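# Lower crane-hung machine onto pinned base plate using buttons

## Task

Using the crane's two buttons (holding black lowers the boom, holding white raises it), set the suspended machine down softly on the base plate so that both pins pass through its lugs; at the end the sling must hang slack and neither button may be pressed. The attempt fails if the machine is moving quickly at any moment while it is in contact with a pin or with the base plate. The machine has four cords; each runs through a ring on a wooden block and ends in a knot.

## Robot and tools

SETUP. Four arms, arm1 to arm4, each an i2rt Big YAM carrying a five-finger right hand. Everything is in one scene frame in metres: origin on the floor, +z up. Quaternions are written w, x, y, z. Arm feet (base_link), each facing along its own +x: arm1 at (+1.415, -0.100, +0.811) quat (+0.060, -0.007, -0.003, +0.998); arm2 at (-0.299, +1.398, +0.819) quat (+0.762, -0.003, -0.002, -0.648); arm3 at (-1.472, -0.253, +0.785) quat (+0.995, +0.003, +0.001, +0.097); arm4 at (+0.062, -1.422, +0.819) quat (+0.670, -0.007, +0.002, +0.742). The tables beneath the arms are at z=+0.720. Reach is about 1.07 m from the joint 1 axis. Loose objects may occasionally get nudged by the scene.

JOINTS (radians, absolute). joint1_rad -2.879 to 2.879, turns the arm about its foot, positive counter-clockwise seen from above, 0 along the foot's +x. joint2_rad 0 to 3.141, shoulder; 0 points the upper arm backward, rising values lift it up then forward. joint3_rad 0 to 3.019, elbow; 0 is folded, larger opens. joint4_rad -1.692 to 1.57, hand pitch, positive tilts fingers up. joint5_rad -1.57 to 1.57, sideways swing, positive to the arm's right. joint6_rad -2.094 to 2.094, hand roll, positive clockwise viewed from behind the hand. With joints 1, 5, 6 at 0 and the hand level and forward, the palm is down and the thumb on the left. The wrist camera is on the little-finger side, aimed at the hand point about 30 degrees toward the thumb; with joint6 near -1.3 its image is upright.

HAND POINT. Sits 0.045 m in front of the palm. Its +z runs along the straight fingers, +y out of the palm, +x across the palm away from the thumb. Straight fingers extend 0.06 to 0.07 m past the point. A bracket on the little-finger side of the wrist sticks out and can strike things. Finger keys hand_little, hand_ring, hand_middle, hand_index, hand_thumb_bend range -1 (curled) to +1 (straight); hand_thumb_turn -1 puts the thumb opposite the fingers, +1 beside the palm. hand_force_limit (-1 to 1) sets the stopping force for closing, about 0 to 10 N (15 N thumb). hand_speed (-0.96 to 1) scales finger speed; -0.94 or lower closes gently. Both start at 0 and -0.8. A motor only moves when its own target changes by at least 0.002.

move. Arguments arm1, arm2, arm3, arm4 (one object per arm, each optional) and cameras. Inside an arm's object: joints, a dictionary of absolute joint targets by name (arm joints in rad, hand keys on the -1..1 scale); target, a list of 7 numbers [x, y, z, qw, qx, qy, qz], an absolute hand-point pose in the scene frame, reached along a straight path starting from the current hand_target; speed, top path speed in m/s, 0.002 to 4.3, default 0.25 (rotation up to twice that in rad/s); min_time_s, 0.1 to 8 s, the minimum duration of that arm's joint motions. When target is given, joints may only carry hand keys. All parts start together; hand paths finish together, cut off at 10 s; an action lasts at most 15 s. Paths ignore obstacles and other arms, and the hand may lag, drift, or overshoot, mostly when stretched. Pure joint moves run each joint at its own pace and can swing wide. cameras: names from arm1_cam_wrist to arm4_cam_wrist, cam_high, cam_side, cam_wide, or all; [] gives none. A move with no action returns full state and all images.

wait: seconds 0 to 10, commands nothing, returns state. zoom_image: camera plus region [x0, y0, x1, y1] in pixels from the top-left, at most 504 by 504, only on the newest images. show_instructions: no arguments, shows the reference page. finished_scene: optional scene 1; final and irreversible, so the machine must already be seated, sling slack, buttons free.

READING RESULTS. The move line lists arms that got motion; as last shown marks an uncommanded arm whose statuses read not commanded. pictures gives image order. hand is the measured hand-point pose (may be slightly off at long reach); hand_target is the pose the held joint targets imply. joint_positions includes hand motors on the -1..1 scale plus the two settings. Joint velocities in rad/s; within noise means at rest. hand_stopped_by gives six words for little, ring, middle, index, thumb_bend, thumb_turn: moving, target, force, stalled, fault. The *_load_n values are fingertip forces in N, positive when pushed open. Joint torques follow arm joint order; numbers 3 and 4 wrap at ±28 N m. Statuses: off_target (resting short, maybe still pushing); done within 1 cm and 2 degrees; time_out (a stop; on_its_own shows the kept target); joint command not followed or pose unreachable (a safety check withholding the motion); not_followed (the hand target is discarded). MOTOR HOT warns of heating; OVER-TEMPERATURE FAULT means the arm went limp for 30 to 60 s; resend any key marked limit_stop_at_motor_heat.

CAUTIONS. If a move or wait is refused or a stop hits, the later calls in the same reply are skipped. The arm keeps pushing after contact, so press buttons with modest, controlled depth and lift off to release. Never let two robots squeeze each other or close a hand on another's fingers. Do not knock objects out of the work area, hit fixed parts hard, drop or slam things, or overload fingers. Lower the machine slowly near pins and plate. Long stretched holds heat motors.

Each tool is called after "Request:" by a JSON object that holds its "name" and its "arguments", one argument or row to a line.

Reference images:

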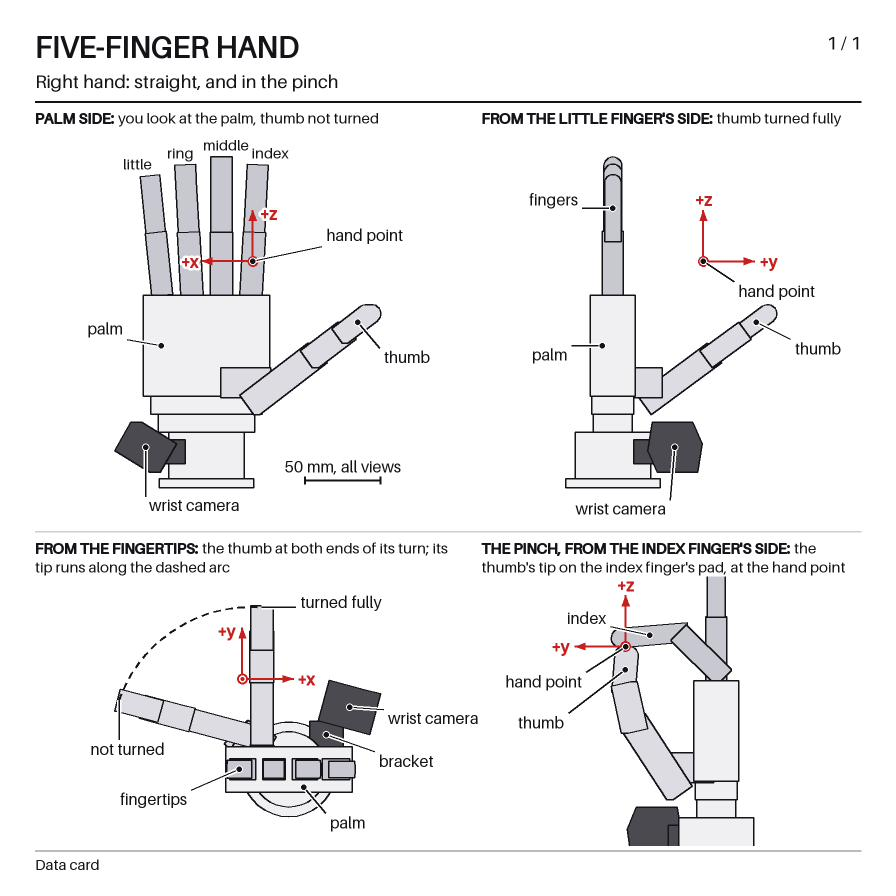

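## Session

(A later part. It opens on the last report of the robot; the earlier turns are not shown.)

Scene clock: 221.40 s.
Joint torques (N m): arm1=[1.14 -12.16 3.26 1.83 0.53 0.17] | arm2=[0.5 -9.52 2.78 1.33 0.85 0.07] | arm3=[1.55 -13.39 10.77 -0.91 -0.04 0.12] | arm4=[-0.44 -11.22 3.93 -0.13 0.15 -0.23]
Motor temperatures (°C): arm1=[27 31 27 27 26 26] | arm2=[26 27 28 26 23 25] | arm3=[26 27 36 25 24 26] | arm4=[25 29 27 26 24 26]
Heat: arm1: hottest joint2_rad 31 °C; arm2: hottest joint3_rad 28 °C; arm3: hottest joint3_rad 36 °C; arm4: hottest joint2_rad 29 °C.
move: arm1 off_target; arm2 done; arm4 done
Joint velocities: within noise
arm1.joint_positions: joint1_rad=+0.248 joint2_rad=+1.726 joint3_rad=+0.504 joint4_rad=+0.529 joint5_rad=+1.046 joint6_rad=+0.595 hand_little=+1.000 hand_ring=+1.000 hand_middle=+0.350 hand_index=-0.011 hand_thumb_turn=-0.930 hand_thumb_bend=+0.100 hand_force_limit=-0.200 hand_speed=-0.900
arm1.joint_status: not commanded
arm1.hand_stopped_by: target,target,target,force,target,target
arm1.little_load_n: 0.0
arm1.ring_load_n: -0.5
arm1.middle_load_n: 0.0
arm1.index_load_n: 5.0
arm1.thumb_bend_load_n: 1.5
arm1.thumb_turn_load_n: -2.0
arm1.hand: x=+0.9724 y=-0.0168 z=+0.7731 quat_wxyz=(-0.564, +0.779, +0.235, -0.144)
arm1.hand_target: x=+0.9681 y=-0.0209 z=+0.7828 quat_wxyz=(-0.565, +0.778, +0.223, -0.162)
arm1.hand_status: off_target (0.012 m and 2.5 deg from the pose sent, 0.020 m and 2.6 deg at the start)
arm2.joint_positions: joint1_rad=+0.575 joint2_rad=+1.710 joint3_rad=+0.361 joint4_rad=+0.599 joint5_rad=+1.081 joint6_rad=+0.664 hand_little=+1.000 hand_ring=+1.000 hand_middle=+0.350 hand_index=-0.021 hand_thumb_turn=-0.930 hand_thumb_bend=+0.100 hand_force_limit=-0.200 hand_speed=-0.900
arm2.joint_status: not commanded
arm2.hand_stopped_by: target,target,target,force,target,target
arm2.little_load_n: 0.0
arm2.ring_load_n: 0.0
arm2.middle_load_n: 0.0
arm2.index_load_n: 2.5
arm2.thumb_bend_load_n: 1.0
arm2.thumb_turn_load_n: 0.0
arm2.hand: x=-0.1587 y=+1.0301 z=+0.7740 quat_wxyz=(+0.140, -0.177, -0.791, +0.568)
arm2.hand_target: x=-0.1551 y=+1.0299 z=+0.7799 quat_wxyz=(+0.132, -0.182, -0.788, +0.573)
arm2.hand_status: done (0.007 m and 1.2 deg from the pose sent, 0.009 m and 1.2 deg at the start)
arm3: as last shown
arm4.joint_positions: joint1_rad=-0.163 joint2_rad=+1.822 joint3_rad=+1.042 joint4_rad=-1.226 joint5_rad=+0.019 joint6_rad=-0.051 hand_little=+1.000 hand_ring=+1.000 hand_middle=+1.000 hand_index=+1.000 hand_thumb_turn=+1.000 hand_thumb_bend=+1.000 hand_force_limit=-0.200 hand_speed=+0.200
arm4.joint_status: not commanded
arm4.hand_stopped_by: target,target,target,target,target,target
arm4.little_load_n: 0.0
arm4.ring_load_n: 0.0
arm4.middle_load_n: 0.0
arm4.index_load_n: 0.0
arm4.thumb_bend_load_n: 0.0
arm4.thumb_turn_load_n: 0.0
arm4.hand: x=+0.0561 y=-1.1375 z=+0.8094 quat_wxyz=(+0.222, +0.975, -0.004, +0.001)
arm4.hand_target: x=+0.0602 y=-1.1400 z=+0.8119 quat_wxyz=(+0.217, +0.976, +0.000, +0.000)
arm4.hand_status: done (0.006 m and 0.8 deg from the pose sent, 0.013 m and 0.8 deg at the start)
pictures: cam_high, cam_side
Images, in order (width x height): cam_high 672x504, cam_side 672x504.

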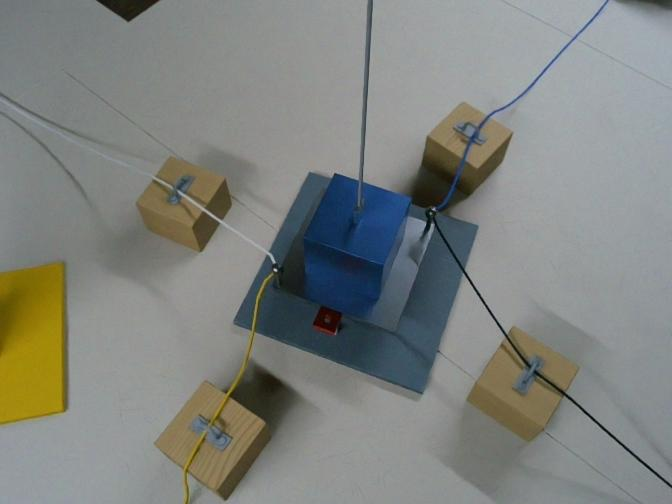

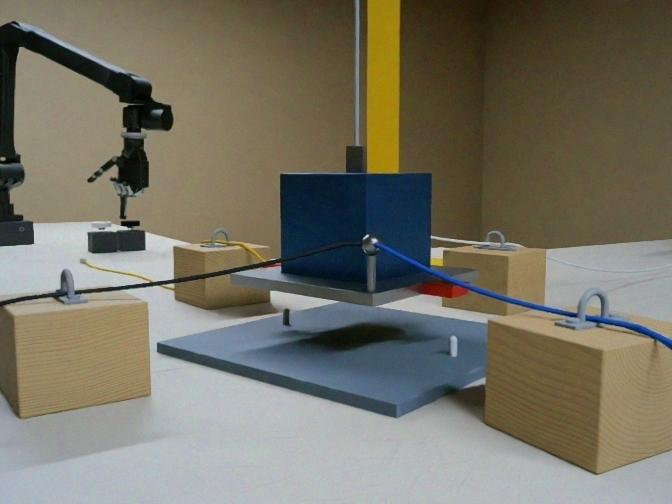

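Request:
{"name": "move", "arguments": {
  "arm1": {"target":[0.990,-0.0245,0.783,0.565,-0.7776,-0.223,0.162],"speed":0.03},
  "cameras": ["cam_side","cam_high"]
}}

Request:
{"name": "zoom_image", "arguments": {
  "camera": "cam_high",
  "region": [220, 150, 490, 400]
}}

Scene clock: 223.30 s.
Joint torques (N m): arm1=[1.32 -11.28 3.03 1.68 0.55 0.11] | arm2=[0.5 -9.47 2.78 1.35 0.85 0.07] | arm3=[1.49 -13.39 10.73 -0.9 -0.04 0.12] | arm4=[-0.5 -11.28 3.97 -0.06 0.14 -0.24]
Motor temperatures (°C): arm1=[27 30 27 27 26 26] | arm2=[26 26 28 26 23 25] | arm3=[26 27 36 25 24 26] | arm4=[25 29 27 26 24 26]
Heat: arm1: hottest joint2_rad 30 °C; arm2: hottest joint3_rad 28 °C; arm3: hottest joint3_rad 36 °C; arm4: hottest joint2_rad 29 °C.
move: arm1 off_target
Joint velocities: within noise
arm1.joint_positions: joint1_rad=+0.269 joint2_rad=+1.690 joint3_rad=+0.449 joint4_rad=+0.529 joint5_rad=+1.062 joint6_rad=+0.621 hand_little=+1.000 hand_ring=+1.000 hand_middle=+0.350 hand_index=-0.011 hand_thumb_turn=-0.930 hand_thumb_bend=+0.100 hand_force_limit=-0.200 hand_speed=-0.900
arm1.joint_status: not commanded
arm1.hand_stopped_by: target,target,target,force,target,target
arm1.little_load_n: 0.0
arm1.ring_load_n: 0.0
arm1.middle_load_n: 0.5
arm1.index_load_n: 5.0
arm1.thumb_bend_load_n: 1.5
arm1.thumb_turn_load_n: -2.0
arm1.hand: x=+0.9936 y=-0.0207 z=+0.7744 quat_wxyz=(-0.564, +0.778, +0.234, -0.145)
arm1.hand_target: x=+0.9899 y=-0.0245 z=+0.7829 quat_wxyz=(-0.565, +0.778, +0.223, -0.162)
arm1.hand_status: off_target (0.010 m and 2.3 deg from the pose sent, 0.022 m and 2.5 deg at the start)
arm2, arm3, arm4: as last shown
arm2.middle_load_n: -0.5
pictures: cam_high, cam_side
Images, in order (width x height): cam_high 672x504, cam_side 672x504.

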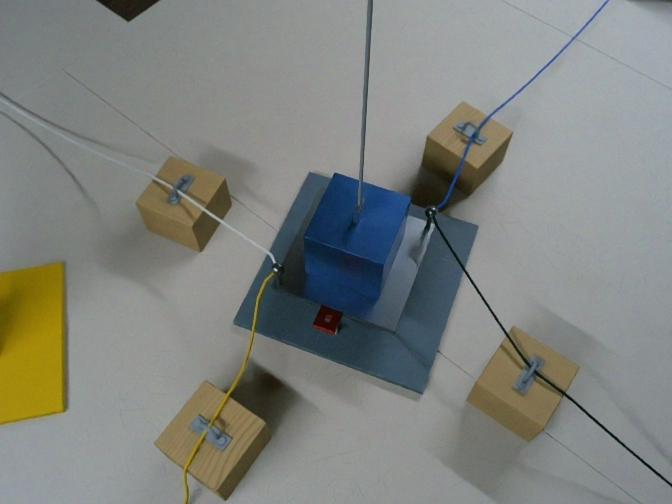

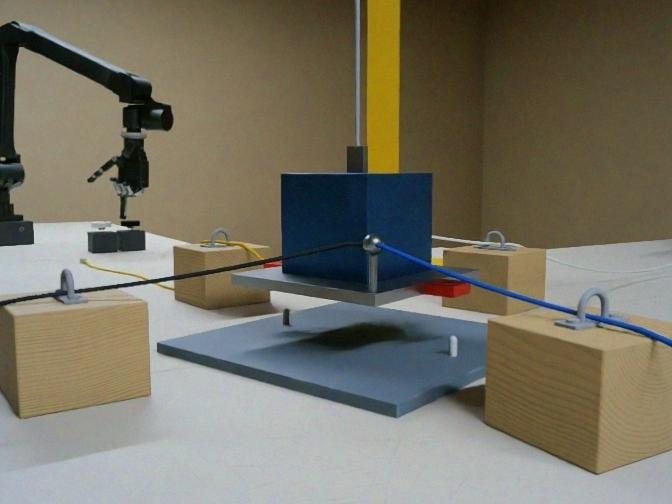

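Scaled by 1.867 from the camera's image (finer frame: 960x720).

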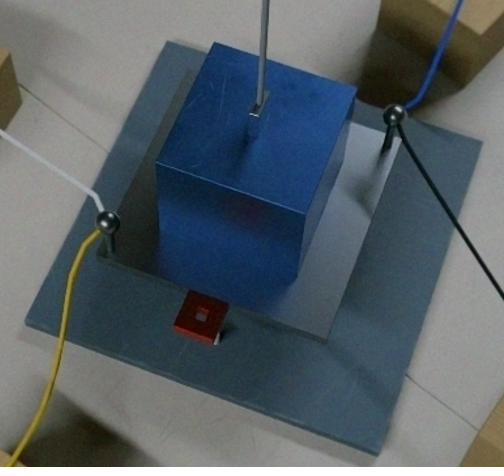

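Request:
{"name": "move", "arguments": {
  "arm1": {"target":[1.010,-0.028,0.783,0.565,-0.7776,-0.223,0.162],"speed":0.03},
  "cameras": ["cam_side","cam_high"]
}}

Request:
{"name": "zoom_image", "arguments": {
  "camera": "cam_high",
  "region": [220, 150, 490, 400]
}}

Scene clock: 224.80 s.
Joint torques (N m): arm1=[1.26 -10.29 2.71 1.37 0.6 0.11] | arm2=[0.44 -9.47 2.78 1.35 0.85 0.06] | arm3=[1.49 -13.51 10.73 -0.88 -0.03 0.12] | arm4=[-0.5 -11.28 3.97 -0.12 0.14 -0.23]
Motor temperatures (°C): arm1=[27 30 27 27 26 26] | arm2=[26 26 28 26 23 25] | arm3=[26 27 36 25 24 26] | arm4=[25 29 27 26 24 26]
Heat: arm1: hottest joint2_rad 30 °C; arm2: hottest joint3_rad 28 °C; arm3: hottest joint3_rad 36 °C; arm4: hottest joint2_rad 29 °C.
move: arm1 done
Joint velocities: within noise
arm1.joint_positions: joint1_rad=+0.292 joint2_rad=+1.656 joint3_rad=+0.403 joint4_rad=+0.529 joint5_rad=+1.078 joint6_rad=+0.653 hand_little=+1.000 hand_ring=+1.000 hand_middle=+0.350 hand_index=-0.011 hand_thumb_turn=-0.930 hand_thumb_bend=+0.101 hand_force_limit=-0.200 hand_speed=-0.900
arm1.joint_status: not commanded
arm1.hand_stopped_by: target,target,target,force,target,target
arm1.little_load_n: 0.0
arm1.ring_load_n: 0.0
arm1.middle_load_n: 0.0
arm1.index_load_n: 5.5
arm1.thumb_bend_load_n: 1.5
arm1.thumb_turn_load_n: -1.5
arm1.hand: x=+1.0097 y=-0.0255 z=+0.7778 quat_wxyz=(-0.565, +0.778, +0.229, -0.152)
arm1.hand_target: x=+1.0100 y=-0.0280 z=+0.7828 quat_wxyz=(-0.565, +0.778, +0.223, -0.162)
arm1.hand_status: done (0.006 m and 1.3 deg from the pose sent, 0.020 m and 2.3 deg at the start)
arm2, arm3, arm4: as last shown
arm2.middle_load_n: 0.0
arm2.hand: x=-0.1587 y=+1.0301 z=+0.7740 quat_wxyz=(+0.139, -0.177, -0.791, +0.568)
arm4.joint_positions: joint1_rad=-0.163 joint2_rad=+1.822 joint3_rad=+1.042 joint4_rad=-1.225 joint5_rad=+0.019 joint6_rad=-0.051 hand_little=+1.000 hand_ring=+1.000 hand_middle=+1.000 hand_index=+1.000 hand_thumb_turn=+1.000 hand_thumb_bend=+1.000 hand_force_limit=-0.200 hand_speed=+0.200
arm4.hand: x=+0.0561 y=-1.1373 z=+0.8094 quat_wxyz=(+0.221, +0.975, -0.004, +0.001)
arm4.hand_target: x=+0.0602 y=-1.1400 z=+0.8120 quat_wxyz=(+0.216, +0.976, +0.000, +0.000)
pictures: cam_high, cam_side
Images, in order (width x height): cam_high 672x504, cam_side 672x504.

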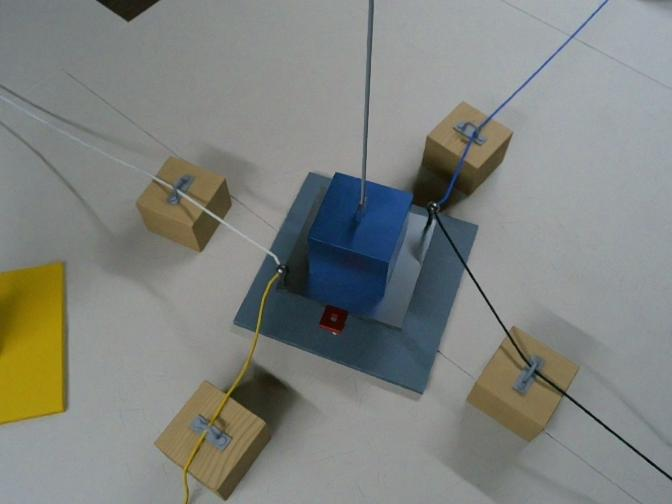

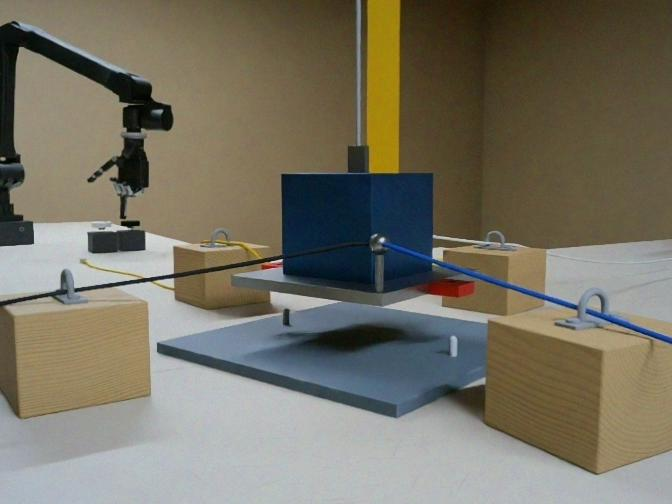

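Scaled by 1.867 from the camera's image (finer frame: 960x720).

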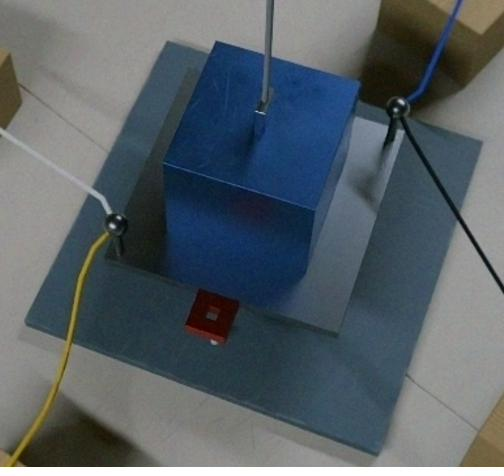

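Request:
{"name": "move", "arguments": {
  "arm3": {"target":[-1.094,-0.020,0.836,0,0.9689,0.2474,0],"speed":0.1}
}}

Request:
{"name": "wait", "arguments": {
  "seconds": 0.8
}}

Request:
{"name": "move", "arguments": {
  "arm3": {"target":[-1.091,-0.018,0.886,0,0.9689,0.2474,0],"speed":0.15},
  "cameras": ["cam_side","cam_high","arm4_cam_wrist"]
}}

Request:
{"name": "zoom_image", "arguments": {
  "camera": "cam_high",
  "region": [220, 150, 490, 400]
}}

Request:
{"name": "zoom_image", "arguments": {
  "camera": "cam_side",
  "region": [150, 190, 520, 430]
}}

Scene clock: 226.70 s.
Joint torques (N m): arm1=[1.14 -10.46 2.73 1.36 0.58 0.07] | arm2=[0.5 -9.47 2.78 1.35 0.85 0.07] | arm3=[1.49 -10.64 5.75 0.95 0.01 0.11] | arm4=[-0.56 -11.4 3.97 -0.08 0.16 -0.24]
Motor temperatures (°C): arm1=[27 30 27 27 26 26] | arm2=[26 26 28 26 23 25] | arm3=[26 27 35 25 24 26] | arm4=[25 29 27 26 24 26]
Heat: arm1: hottest joint2_rad 30 °C; arm2: hottest joint3_rad 28 °C; arm3: hottest joint3_rad 35 °C; arm4: hottest joint2_rad 29 °C.
move: arm3 off_target
Joint velocities: within noise
arm1, arm2, arm4: as last shown
arm1.joint_positions: joint1_rad=+0.292 joint2_rad=+1.656 joint3_rad=+0.403 joint4_rad=+0.529 joint5_rad=+1.078 joint6_rad=+0.656 hand_little=+1.000 hand_ring=+1.000 hand_middle=+0.350 hand_index=-0.011 hand_thumb_turn=-0.930 hand_thumb_bend=+0.101 hand_force_limit=-0.200 hand_speed=-0.900
arm1.index_load_n: 5.0
arm1.thumb_bend_load_n: 2.0
arm1.hand: x=+1.0096 y=-0.0255 z=+0.7778 quat_wxyz=(-0.564, +0.778, +0.229, -0.153)
arm3.joint_positions: joint1_rad=+0.475 joint2_rad=+1.677 joint3_rad=+1.256 joint4_rad=-1.127 joint5_rad=+0.004 joint6_rad=-1.401 hand_little=-0.900 hand_ring=-0.900 hand_middle=-0.900 hand_index=+1.000 hand_thumb_turn=+1.000 hand_thumb_bend=+1.000 hand_force_limit=+0.000 hand_speed=+0.200
arm3.joint_status: not commanded
arm3.hand_stopped_by: target,target,target,target,target,target
arm3.little_load_n: 0.0
arm3.ring_load_n: 0.0
arm3.middle_load_n: 0.0
arm3.index_load_n: -0.5
arm3.thumb_bend_load_n: 0.0
arm3.thumb_turn_load_n: 0.0
arm3.hand: x=-1.0891 y=-0.0215 z=+0.8610 quat_wxyz=(-0.006, +0.969, +0.247, +0.012)
arm3.hand_target: x=-1.0948 y=-0.0208 z=+0.8369 quat_wxyz=(+0.000, +0.969, +0.247, +0.000)
arm3.hand_status: off_target (0.025 m and 1.5 deg from the pose sent, 0.037 m and 2.2 deg at the start)
pictures: none

Scene clock: 227.50 s.
Joint torques (N m): arm1=[1.26 -10.7 2.7 1.29 0.59 0.08] | arm2=[0.5 -9.52 2.78 1.33 0.85 0.06] | arm3=[1.44 -10.52 5.72 0.95 0.01 0.11] | arm4=[-0.44 -11.11 3.97 -0.1 0.16 -0.24]
Motor temperatures (°C): arm1=[27 30 27 27 26 26] | arm2=[26 26 28 26 23 25] | arm3=[26 27 35 25 24 26] | arm4=[25 29 27 26 24 26]
Heat: arm1: hottest joint2_rad 30 °C; arm2: hottest joint3_rad 28 °C; arm3: hottest joint3_rad 35 °C; arm4: hottest joint2_rad 29 °C.
Joint velocities: within noise
arm1.joint_positions: joint1_rad=+0.292 joint2_rad=+1.656 joint3_rad=+0.403 joint4_rad=+0.529 joint5_rad=+1.078 joint6_rad=+0.656 hand_little=+1.000 hand_ring=+1.000 hand_middle=+0.350 hand_index=-0.011 hand_thumb_turn=-0.930 hand_thumb_bend=+0.101 hand_force_limit=-0.200 hand_speed=-0.900
arm1.joint_status: not commanded
arm1.hand_stopped_by: target,target,target,force,target,target
arm1.little_load_n: 0.0
arm1.ring_load_n: 0.0
arm1.middle_load_n: 0.0
arm1.index_load_n: 5.5
arm1.thumb_bend_load_n: 1.5
arm1.thumb_turn_load_n: -1.5
arm1.hand: x=+1.0096 y=-0.0255 z=+0.7778 quat_wxyz=(-0.564, +0.778, +0.229, -0.153)
arm1.hand_target: x=+1.0100 y=-0.0280 z=+0.7828 quat_wxyz=(-0.565, +0.778, +0.223, -0.162)
arm1.hand_status: not commanded
arm2.joint_positions: joint1_rad=+0.575 joint2_rad=+1.710 joint3_rad=+0.361 joint4_rad=+0.599 joint5_rad=+1.081 joint6_rad=+0.664 hand_little=+1.000 hand_ring=+1.000 hand_middle=+0.350 hand_index=-0.021 hand_thumb_turn=-0.930 hand_thumb_bend=+0.100 hand_force_limit=-0.200 hand_speed=-0.900
arm2.joint_status: not commanded
arm2.hand_stopped_by: target,target,target,force,target,target
arm2.little_load_n: 0.0
arm2.ring_load_n: 0.0
arm2.middle_load_n: 0.0
arm2.index_load_n: 2.5
arm2.thumb_bend_load_n: 1.0
arm2.thumb_turn_load_n: 0.0
arm2.hand: x=-0.1587 y=+1.0301 z=+0.7740 quat_wxyz=(+0.139, -0.177, -0.791, +0.568)
arm2.hand_target: x=-0.1551 y=+1.0299 z=+0.7799 quat_wxyz=(+0.132, -0.182, -0.788, +0.573)
arm2.hand_status: not commanded
arm3.joint_positions: joint1_rad=+0.475 joint2_rad=+1.677 joint3_rad=+1.256 joint4_rad=-1.127 joint5_rad=+0.004 joint6_rad=-1.401 hand_little=-0.900 hand_ring=-0.900 hand_middle=-0.900 hand_index=+1.000 hand_thumb_turn=+1.000 hand_thumb_bend=+1.000 hand_force_limit=+0.000 hand_speed=+0.200
arm3.joint_status: not commanded
arm3.hand_stopped_by: target,target,target,target,target,target
arm3.little_load_n: 0.0
arm3.ring_load_n: 0.0
arm3.middle_load_n: 0.0
arm3.index_load_n: -1.0
arm3.thumb_bend_load_n: 0.0
arm3.thumb_turn_load_n: 0.0
arm3.hand: x=-1.0891 y=-0.0215 z=+0.8610 quat_wxyz=(-0.006, +0.969, +0.247, +0.012)
arm3.hand_target: x=-1.0948 y=-0.0208 z=+0.8369 quat_wxyz=(+0.000, +0.969, +0.247, +0.000)
arm3.hand_status: off_target (0.025 m and 1.5 deg from the pose sent, 0.037 m and 2.2 deg at the start)
arm4.joint_positions: joint1_rad=-0.163 joint2_rad=+1.822 joint3_rad=+1.042 joint4_rad=-1.225 joint5_rad=+0.019 joint6_rad=-0.051 hand_little=+1.000 hand_ring=+1.000 hand_middle=+1.000 hand_index=+1.000 hand_thumb_turn=+1.000 hand_thumb_bend=+1.000 hand_force_limit=-0.200 hand_speed=+0.200
arm4.joint_status: not commanded
arm4.hand_stopped_by: target,target,target,target,target,target
arm4.little_load_n: 0.0
arm4.ring_load_n: 0.0
arm4.middle_load_n: 0.0
arm4.index_load_n: 0.0
arm4.thumb_bend_load_n: 0.0
arm4.thumb_turn_load_n: 0.0
arm4.hand: x=+0.0561 y=-1.1373 z=+0.8094 quat_wxyz=(+0.221, +0.975, -0.004, +0.001)
arm4.hand_target: x=+0.0602 y=-1.1400 z=+0.8120 quat_wxyz=(+0.216, +0.976, +0.000, +0.000)
arm4.hand_status: not commanded
wait: 0.80 s; at rest by 0.27 s
pictures: none

Scene clock: 228.47 s.
Joint torques (N m): arm1=[1.2 -10.52 2.78 1.32 0.59 0.09] | arm2=[0.5 -9.52 2.78 1.33 0.85 0.07] | arm3=[1.32 -13.39 10.65 -0.9 -0.02 0.12] | arm4=[-0.56 -11.16 3.97 -0.14 0.16 -0.24]
Motor temperatures (°C): arm1=[27 30 27 27 26 26] | arm2=[26 26 28 26 23 25] | arm3=[26 27 35 25 24 26] | arm4=[25 29 27 26 24 26]
Heat: arm1: hottest joint2_rad 30 °C; arm2: hottest joint3_rad 28 °C; arm3: hottest joint3_rad 35 °C; arm4: hottest joint2_rad 29 °C.
move: arm3 off_target
Joint velocities: within noise
arm1, arm2, arm4: as last shown
arm1.joint_positions: joint1_rad=+0.292 joint2_rad=+1.656 joint3_rad=+0.403 joint4_rad=+0.529 joint5_rad=+1.079 joint6_rad=+0.656 hand_little=+1.000 hand_ring=+1.000 hand_middle=+0.350 hand_index=-0.011 hand_thumb_turn=-0.930 hand_thumb_bend=+0.101 hand_force_limit=-0.200 hand_speed=-0.900
arm1.hand: x=+1.0096 y=-0.0254 z=+0.7779 quat_wxyz=(-0.564, +0.778, +0.228, -0.153)
arm1.hand_target: x=+1.0101 y=-0.0279 z=+0.7828 quat_wxyz=(-0.565, +0.778, +0.223, -0.162)
arm3.joint_positions: joint1_rad=+0.475 joint2_rad=+1.672 joint3_rad=+1.270 joint4_rad=-1.207 joint5_rad=+0.004 joint6_rad=-1.401 hand_little=-0.900 hand_ring=-0.900 hand_middle=-0.900 hand_index=+1.000 hand_thumb_turn=+1.000 hand_thumb_bend=+1.000 hand_force_limit=+0.000 hand_speed=+0.200
arm3.joint_status: not commanded
arm3.hand_stopped_by: target,target,target,target,target,target
arm3.little_load_n: 0.0
arm3.ring_load_n: 0.5
arm3.middle_load_n: 0.0
arm3.index_load_n: 0.0
arm3.thumb_bend_load_n: 0.0
arm3.thumb_turn_load_n: 0.0
arm3.hand: x=-1.1015 y=-0.0313 z=+0.8707 quat_wxyz=(+0.007, +0.969, +0.247, -0.017)
arm3.hand_target: x=-1.0916 y=-0.0184 z=+0.8860 quat_wxyz=(+0.000, +0.969, +0.247, +0.000)
arm3.hand_status: off_target (0.023 m and 2.1 deg from the pose sent, 0.025 m and 1.5 deg at the start)
pictures: arm4_cam_wrist, cam_high, cam_side
Images, in order (width x height): arm4_cam_wrist 616x616, cam_high 672x504, cam_side 672x504.

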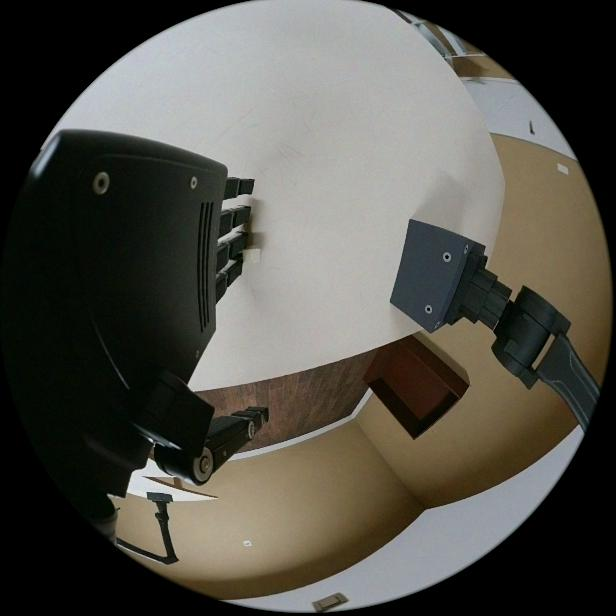

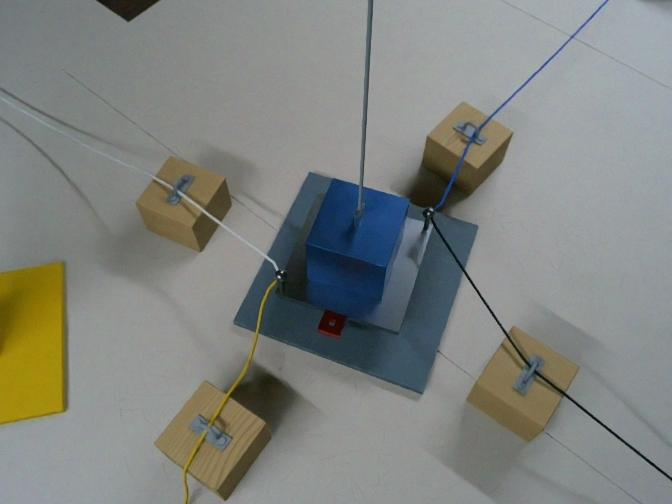

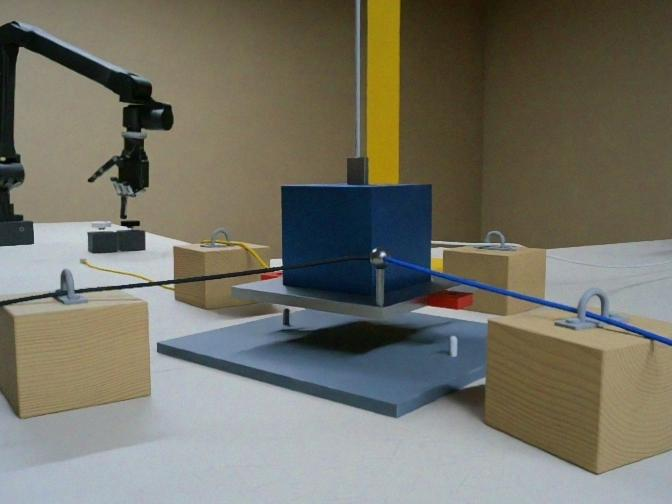

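Scaled by 1.867 from the camera's image (finer frame: 960x720).

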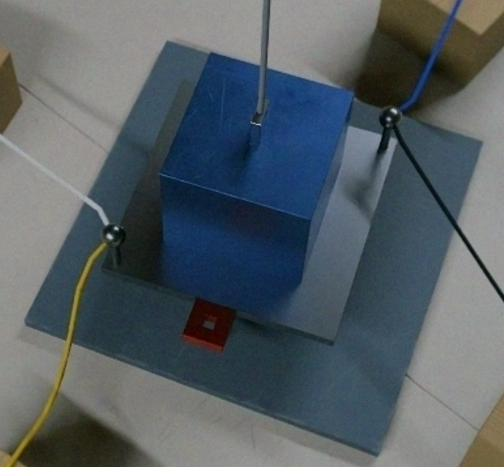

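Scaled by 1.362 from the camera's image (finer frame: 960x720).

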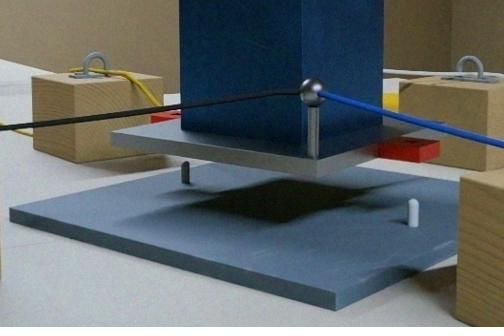

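Request:
{"name": "move", "arguments": {
  "arm1": {"target":[1.025,-0.0305,0.783,0.565,-0.7776,-0.223,0.162],"speed":0.03},
  "arm2": {"target":[-0.156,1.035,0.780,-0.1322,0.182,0.7882,-0.5726],"speed":0.03},
  "cameras": ["cam_side","cam_high"]
}}

Request:
{"name": "zoom_image", "arguments": {
  "camera": "cam_high",
  "region": [220, 150, 490, 400]
}}

Request:
{"name": "zoom_image", "arguments": {
  "camera": "cam_side",
  "region": [150, 190, 520, 430]
}}

Scene clock: 233.00 s.
Joint torques (N m): arm1=[1.32 -10.11 2.59 0.83 0.63 -0.02] | arm2=[0.5 -9.23 2.71 1.32 0.86 0.06] | arm3=[1.49 -13.39 10.62 -0.88 -0.03 0.12] | arm4=[-0.5 -10.7 3.99 -0.14 0.14 -0.25]
Motor temperatures (°C): arm1=[27 30 27 27 26 26] | arm2=[26 26 27 26 24 25] | arm3=[26 27 35 25 24 26] | arm4=[25 29 27 26 24 26]
Heat: arm1: hottest joint2_rad 30 °C; arm2: hottest joint3_rad 27 °C; arm3: hottest joint3_rad 35 °C; arm4: hottest joint2_rad 29 °C.
move: arm1 done; arm2 done
Joint velocities: within noise
arm1.joint_positions: joint1_rad=+0.311 joint2_rad=+1.628 joint3_rad=+0.371 joint4_rad=+0.529 joint5_rad=+1.091 joint6_rad=+0.684 hand_little=+1.000 hand_ring=+1.000 hand_middle=+0.350 hand_index=-0.011 hand_thumb_turn=-0.930 hand_thumb_bend=+0.101 hand_force_limit=-0.200 hand_speed=-0.900
arm1.joint_status: not commanded
arm1.hand_stopped_by: target,target,target,force,target,target
arm1.little_load_n: 0.0
arm1.ring_load_n: 0.0
arm1.middle_load_n: 0.0
arm1.index_load_n: 6.0
arm1.thumb_bend_load_n: 2.0
arm1.thumb_turn_load_n: -0.5
arm1.hand: x=+1.0200 y=-0.0295 z=+0.7814 quat_wxyz=(-0.564, +0.778, +0.223, -0.162)
arm1.hand_target: x=+1.0250 y=-0.0304 z=+0.7828 quat_wxyz=(-0.565, +0.778, +0.223, -0.162)
arm1.hand_status: done (0.005 m and 0.1 deg from the pose sent, 0.017 m and 1.2 deg at the start)
arm2.joint_positions: joint1_rad=+0.585 joint2_rad=+1.701 joint3_rad=+0.352 joint4_rad=+0.589 joint5_rad=+1.087 joint6_rad=+0.679 hand_little=+1.000 hand_ring=+1.000 hand_middle=+0.350 hand_index=-0.021 hand_thumb_turn=-0.930 hand_thumb_bend=+0.100 hand_force_limit=-0.200 hand_speed=-0.900
arm2.joint_status: not commanded
arm2.hand_stopped_by: target,target,target,force,target,target
arm2.little_load_n: 0.0
arm2.ring_load_n: 0.0
arm2.middle_load_n: 0.0
arm2.index_load_n: 2.5
arm2.thumb_bend_load_n: 0.5
arm2.thumb_turn_load_n: 0.0
arm2.hand: x=-0.1591 y=+1.0345 z=+0.7747 quat_wxyz=(+0.139, -0.178, -0.791, +0.569)
arm2.hand_target: x=-0.1560 y=+1.0349 z=+0.7799 quat_wxyz=(+0.132, -0.182, -0.788, +0.573)
arm2.hand_status: done (0.006 m and 1.0 deg from the pose sent, 0.008 m and 1.2 deg at the start)
arm3, arm4: as last shown
arm3.ring_load_n: 0.0
arm4.joint_positions: joint1_rad=-0.163 joint2_rad=+1.821 joint3_rad=+1.042 joint4_rad=-1.223 joint5_rad=+0.019 joint6_rad=-0.051 hand_little=+1.000 hand_ring=+1.000 hand_middle=+1.000 hand_index=+1.000 hand_thumb_turn=+1.000 hand_thumb_bend=+1.000 hand_force_limit=-0.200 hand_speed=+0.200
arm4.hand: x=+0.0561 y=-1.1368 z=+0.8091 quat_wxyz=(+0.220, +0.975, -0.004, +0.001)
arm4.hand_target: x=+0.0602 y=-1.1399 z=+0.8119 quat_wxyz=(+0.216, +0.976, +0.000, +0.000)
pictures: cam_high, cam_side
Images, in order (width x height): cam_high 672x504, cam_side 672x504.

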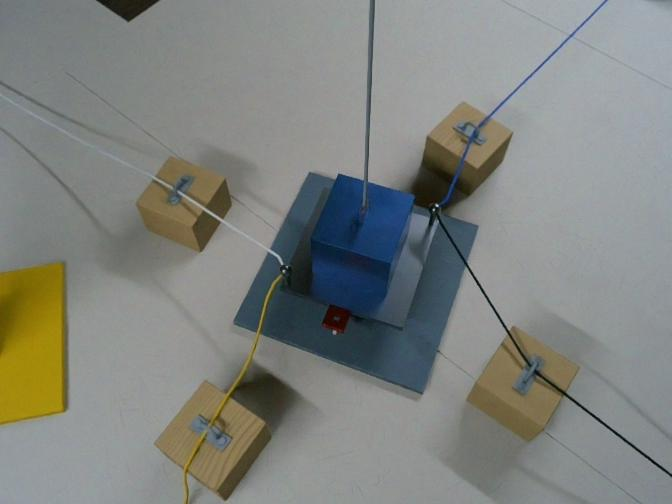

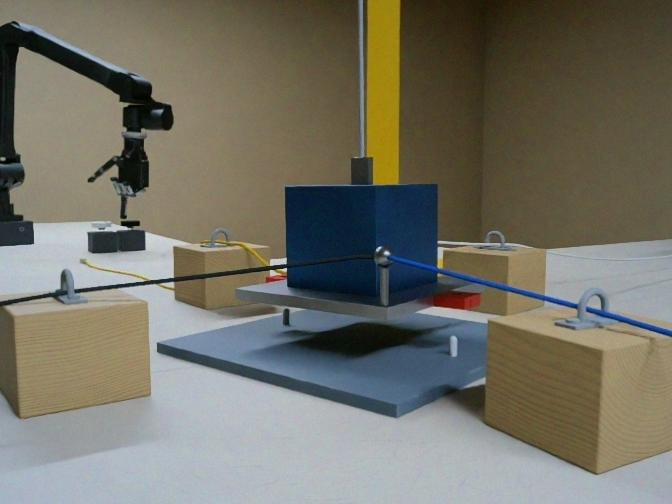

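Scaled by 1.867 from the camera's image (finer frame: 960x720).

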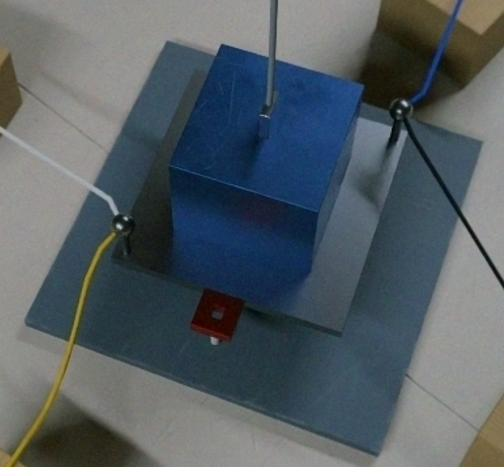

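Scaled by 1.362 from the camera's image (finer frame: 960x720).

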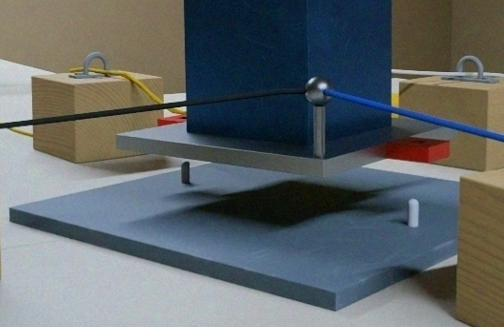

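Request:
{"name": "move", "arguments": {
  "arm3": {"target":[-1.094,-0.020,0.836,0,0.9689,0.2474,0],"speed":0.1}
}}

Request:
{"name": "wait", "arguments": {
  "seconds": 1.3
}}

Request:
{"name": "move", "arguments": {
  "arm3": {"target":[-1.091,-0.018,0.886,0,0.9689,0.2474,0],"speed":0.15},
  "cameras": ["cam_side","cam_high"]
}}

Request:
{"name": "zoom_image", "arguments": {
  "camera": "cam_high",
  "region": [220, 150, 490, 400]
}}

Request:
{"name": "zoom_image", "arguments": {
  "camera": "cam_side",
  "region": [150, 190, 520, 430]
}}

Scene clock: 234.80 s.
Joint torques (N m): arm1=[1.14 -9.52 2.47 0.84 0.64 0] | arm2=[0.44 -9.23 2.71 1.32 0.85 0.05] | arm3=[1.38 -10.64 5.64 0.84 0 0.11] | arm4=[-0.44 -11.16 4 -0.25 0.15 -0.24]
Motor temperatures (°C): arm1=[27 30 27 27 26 26] | arm2=[26 26 27 26 24 25] | arm3=[26 27 35 25 24 26] | arm4=[25 29 27 26 24 26]
Heat: arm1: hottest joint2_rad 30 °C; arm2: hottest joint3_rad 27 °C; arm3: hottest joint3_rad 35 °C; arm4: hottest joint2_rad 29 °C.
move: arm3 off_target
Joint velocities: within noise
arm1, arm2, arm4: as last shown
arm1.joint_positions: joint1_rad=+0.311 joint2_rad=+1.628 joint3_rad=+0.371 joint4_rad=+0.529 joint5_rad=+1.091 joint6_rad=+0.687 hand_little=+1.000 hand_ring=+1.000 hand_middle=+0.350 hand_index=-0.011 hand_thumb_turn=-0.930 hand_thumb_bend=+0.101 hand_force_limit=-0.200 hand_speed=-0.900
arm1.index_load_n: 5.5
arm1.thumb_turn_load_n: -1.0
arm1.hand: x=+1.0197 y=-0.0296 z=+0.7817 quat_wxyz=(-0.564, +0.779, +0.222, -0.163)
arm1.hand_target: x=+1.0250 y=-0.0304 z=+0.7829 quat_wxyz=(-0.565, +0.778, +0.223, -0.162)
arm2.joint_positions: joint1_rad=+0.585 joint2_rad=+1.700 joint3_rad=+0.352 joint4_rad=+0.589 joint5_rad=+1.088 joint6_rad=+0.681 hand_little=+1.000 hand_ring=+1.000 hand_middle=+0.350 hand_index=-0.021 hand_thumb_turn=-0.930 hand_thumb_bend=+0.100 hand_force_limit=-0.200 hand_speed=-0.900
arm2.thumb_bend_load_n: 1.0
arm2.hand: x=-0.1590 y=+1.0344 z=+0.7750 quat_wxyz=(+0.138, -0.179, -0.791, +0.569)
arm3.joint_positions: joint1_rad=+0.476 joint2_rad=+1.678 joint3_rad=+1.258 joint4_rad=-1.123 joint5_rad=+0.004 joint6_rad=-1.401 hand_little=-0.900 hand_ring=-0.900 hand_middle=-0.900 hand_index=+1.000 hand_thumb_turn=+1.000 hand_thumb_bend=+1.000 hand_force_limit=+0.000 hand_speed=+0.200
arm3.joint_status: not commanded
arm3.hand_stopped_by: target,target,target,target,target,target
arm3.little_load_n: 0.0
arm3.ring_load_n: 0.0
arm3.middle_load_n: 0.0
arm3.index_load_n: -0.5
arm3.thumb_bend_load_n: 0.0
arm3.thumb_turn_load_n: 0.0
arm3.hand: x=-1.0880 y=-0.0204 z=+0.8610 quat_wxyz=(-0.007, +0.969, +0.247, +0.013)
arm3.hand_target: x=-1.0948 y=-0.0207 z=+0.8370 quat_wxyz=(+0.000, +0.969, +0.248, +0.000)
arm3.hand_status: off_target (0.026 m and 1.7 deg from the pose sent, 0.037 m and 2.1 deg at the start)
arm4.joint_positions: joint1_rad=-0.163 joint2_rad=+1.821 joint3_rad=+1.042 joint4_rad=-1.221 joint5_rad=+0.019 joint6_rad=-0.051 hand_little=+1.000 hand_ring=+1.000 hand_middle=+1.000 hand_index=+1.000 hand_thumb_turn=+1.000 hand_thumb_bend=+1.000 hand_force_limit=-0.200 hand_speed=+0.200
arm4.middle_load_n: 0.5
arm4.hand: x=+0.0562 y=-1.1364 z=+0.8091 quat_wxyz=(+0.219, +0.976, -0.004, +0.001)
pictures: none

Scene clock: 236.10 s.
Joint torques (N m): arm1=[1.38 -9.82 2.41 0.8 0.64 0.04] | arm2=[0.44 -9.23 2.7 1.29 0.85 0.05] | arm3=[1.49 -10.58 5.64 0.84 0 0.11] | arm4=[-0.56 -11.16 3.96 -0.23 0.15 -0.24]
Motor temperatures (°C): arm1=[27 30 27 27 26 26] | arm2=[26 26 27 26 24 25] | arm3=[26 27 34 25 24 26] | arm4=[25 29 27 26 24 26]
Heat: arm1: hottest joint2_rad 30 °C; arm2: hottest joint3_rad 27 °C; arm3: hottest joint3_rad 34 °C; arm4: hottest joint2_rad 29 °C.
Joint velocities: within noise
arm1.joint_positions: joint1_rad=+0.311 joint2_rad=+1.628 joint3_rad=+0.371 joint4_rad=+0.529 joint5_rad=+1.091 joint6_rad=+0.687 hand_little=+1.000 hand_ring=+1.000 hand_middle=+0.350 hand_index=-0.011 hand_thumb_turn=-0.930 hand_thumb_bend=+0.101 hand_force_limit=-0.200 hand_speed=-0.900
arm1.joint_status: not commanded
arm1.hand_stopped_by: target,target,target,force,target,target
arm1.little_load_n: 0.0
arm1.ring_load_n: 0.0
arm1.middle_load_n: 0.0
arm1.index_load_n: 5.5
arm1.thumb_bend_load_n: 1.5
arm1.thumb_turn_load_n: -1.0
arm1.hand: x=+1.0197 y=-0.0296 z=+0.7817 quat_wxyz=(-0.564, +0.779, +0.222, -0.163)
arm1.hand_target: x=+1.0250 y=-0.0304 z=+0.7829 quat_wxyz=(-0.565, +0.778, +0.223, -0.162)
arm1.hand_status: not commanded
arm2.joint_positions: joint1_rad=+0.585 joint2_rad=+1.700 joint3_rad=+0.352 joint4_rad=+0.589 joint5_rad=+1.088 joint6_rad=+0.681 hand_little=+1.000 hand_ring=+1.000 hand_middle=+0.350 hand_index=-0.021 hand_thumb_turn=-0.930 hand_thumb_bend=+0.100 hand_force_limit=-0.200 hand_speed=-0.900
arm2.joint_status: not commanded
arm2.hand_stopped_by: target,target,target,force,target,target
arm2.little_load_n: 0.0
arm2.ring_load_n: 0.0
arm2.middle_load_n: 0.0
arm2.index_load_n: 2.5
arm2.thumb_bend_load_n: 1.0
arm2.thumb_turn_load_n: 0.0
arm2.hand: x=-0.1590 y=+1.0344 z=+0.7750 quat_wxyz=(+0.138, -0.179, -0.791, +0.569)
arm2.hand_target: x=-0.1560 y=+1.0349 z=+0.7799 quat_wxyz=(+0.132, -0.182, -0.788, +0.573)
arm2.hand_status: not commanded
arm3.joint_positions: joint1_rad=+0.476 joint2_rad=+1.678 joint3_rad=+1.258 joint4_rad=-1.123 joint5_rad=+0.004 joint6_rad=-1.401 hand_little=-0.900 hand_ring=-0.900 hand_middle=-0.900 hand_index=+1.000 hand_thumb_turn=+1.000 hand_thumb_bend=+1.000 hand_force_limit=+0.000 hand_speed=+0.200
arm3.joint_status: not commanded
arm3.hand_stopped_by: target,target,target,target,target,target
arm3.little_load_n: 0.0
arm3.ring_load_n: 0.0
arm3.middle_load_n: 0.0
arm3.index_load_n: -0.5
arm3.thumb_bend_load_n: 0.0
arm3.thumb_turn_load_n: 0.0
arm3.hand: x=-1.0880 y=-0.0204 z=+0.8610 quat_wxyz=(-0.007, +0.969, +0.247, +0.013)
arm3.hand_target: x=-1.0948 y=-0.0207 z=+0.8370 quat_wxyz=(+0.000, +0.969, +0.248, +0.000)
arm3.hand_status: off_target (0.026 m and 1.7 deg from the pose sent, 0.037 m and 2.1 deg at the start)
arm4.joint_positions: joint1_rad=-0.163 joint2_rad=+1.821 joint3_rad=+1.042 joint4_rad=-1.221 joint5_rad=+0.019 joint6_rad=-0.051 hand_little=+1.000 hand_ring=+1.000 hand_middle=+1.000 hand_index=+1.000 hand_thumb_turn=+1.000 hand_thumb_bend=+1.000 hand_force_limit=-0.200 hand_speed=+0.200
arm4.joint_status: not commanded
arm4.hand_stopped_by: target,target,target,target,target,target
arm4.little_load_n: 0.0
arm4.ring_load_n: 0.0
arm4.middle_load_n: 0.0
arm4.index_load_n: 0.0
arm4.thumb_bend_load_n: 0.0
arm4.thumb_turn_load_n: 0.0
arm4.hand: x=+0.0562 y=-1.1364 z=+0.8091 quat_wxyz=(+0.219, +0.976, -0.004, +0.001)
arm4.hand_target: x=+0.0602 y=-1.1399 z=+0.8119 quat_wxyz=(+0.216, +0.976, +0.000, +0.000)
arm4.hand_status: not commanded
wait: 1.30 s; at rest by 0.27 s
pictures: none

Scene clock: 237.07 s.
Joint torques (N m): arm1=[1.08 -9.88 2.52 0.84 0.64 0.01] | arm2=[0.56 -9.17 2.71 1.32 0.85 0.05] | arm3=[1.38 -13.39 10.66 -0.87 -0.05 0.12] | arm4=[-0.32 -10.99 4.03 -0.24 0.15 -0.23]
Motor temperatures (°C): arm1=[27 30 27 27 26 26] | arm2=[26 26 27 26 24 25] | arm3=[26 27 34 25 24 26] | arm4=[25 29 27 26 24 26]
Heat: arm1: hottest joint2_rad 30 °C; arm2: hottest joint3_rad 27 °C; arm3: hottest joint3_rad 34 °C; arm4: hottest joint2_rad 29 °C.
move: arm3 off_target
Joint velocities: within noise
arm1, arm2, arm4: as last shown
arm3.joint_positions: joint1_rad=+0.476 joint2_rad=+1.672 joint3_rad=+1.270 joint4_rad=-1.207 joint5_rad=+0.005 joint6_rad=-1.401 hand_little=-0.900 hand_ring=-0.900 hand_middle=-0.900 hand_index=+1.000 hand_thumb_turn=+1.000 hand_thumb_bend=+1.000 hand_force_limit=+0.000 hand_speed=+0.200
arm3.joint_status: not commanded
arm3.hand_stopped_by: target,target,target,target,target,target
arm3.little_load_n: 0.0
arm3.ring_load_n: 0.0
arm3.middle_load_n: 0.0
arm3.index_load_n: 0.0
arm3.thumb_bend_load_n: 0.0
arm3.thumb_turn_load_n: 0.0
arm3.hand: x=-1.1014 y=-0.0313 z=+0.8707 quat_wxyz=(+0.007, +0.969, +0.247, -0.017)
arm3.hand_target: x=-1.0916 y=-0.0183 z=+0.8861 quat_wxyz=(+0.000, +0.969, +0.248, +0.000)
arm3.hand_status: off_target (0.023 m and 2.1 deg from the pose sent, 0.025 m and 1.7 deg at the start)
pictures: cam_high, cam_side
Images, in order (width x height): cam_high 672x504, cam_side 672x504.

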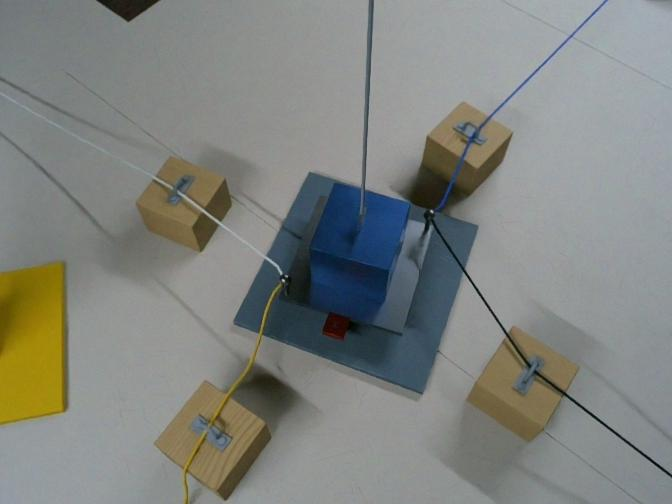

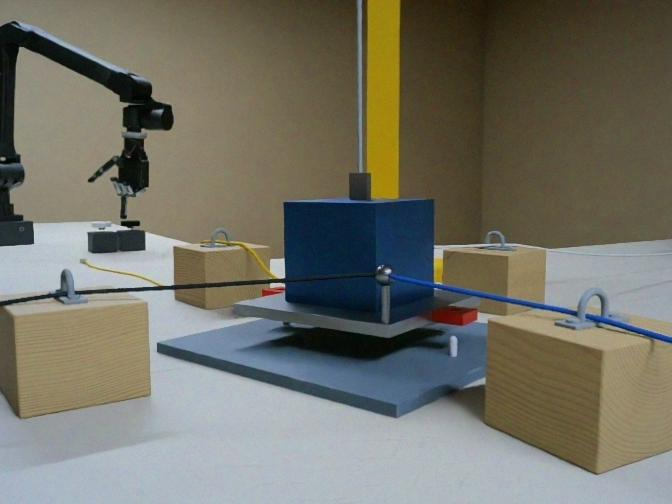

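Scaled by 1.867 from the camera's image (finer frame: 960x720).

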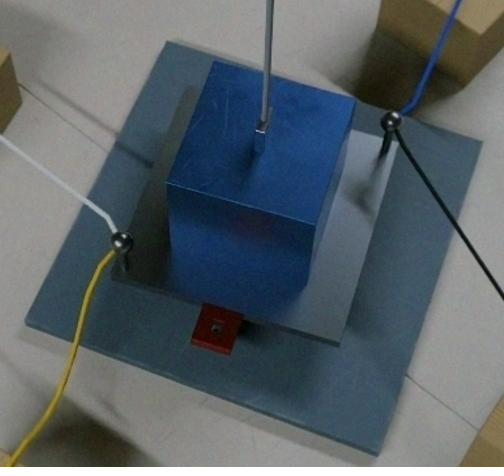

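Scaled by 1.362 from the camera's image (finer frame: 960x720).

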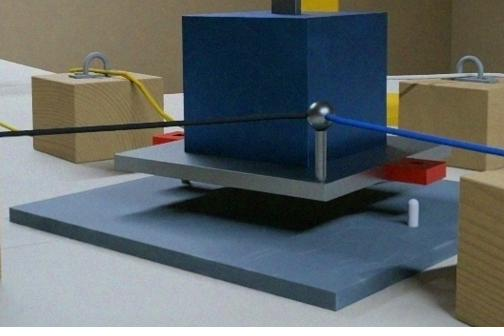

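Request:
{"name": "zoom_image", "arguments": {
  "camera": "cam_side",
  "region": [390, 280, 500, 370]
}}

Request:
{"name": "zoom_image", "arguments": {
  "camera": "cam_side",
  "region": [230, 270, 340, 360]
}}

Request:
{"name": "zoom_image", "arguments": {
  "camera": "cam_high",
  "region": [300, 290, 380, 350]
}}

Scaled by 4.582 from the camera's image (finer frame: 960x720).

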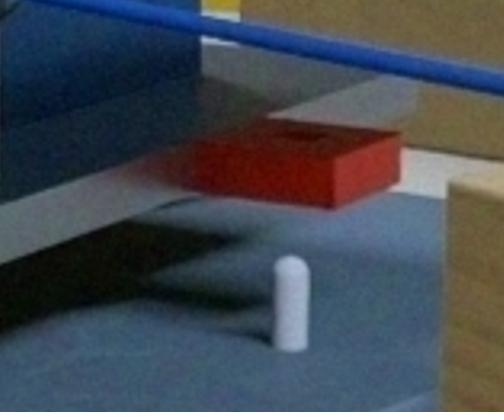

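Scaled by 4.582 from the camera's image (finer frame: 960x720).

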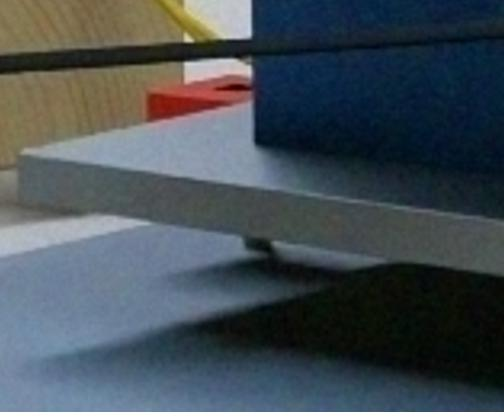

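Scaled by 6.300 from the camera's image (finer frame: 960x720).

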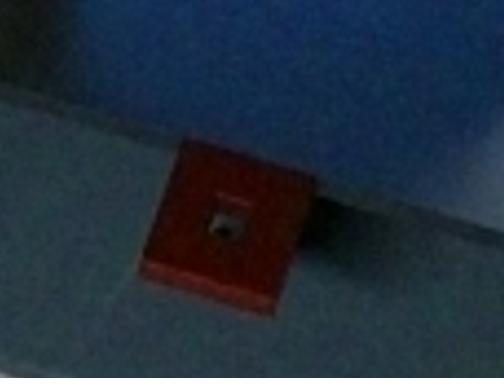

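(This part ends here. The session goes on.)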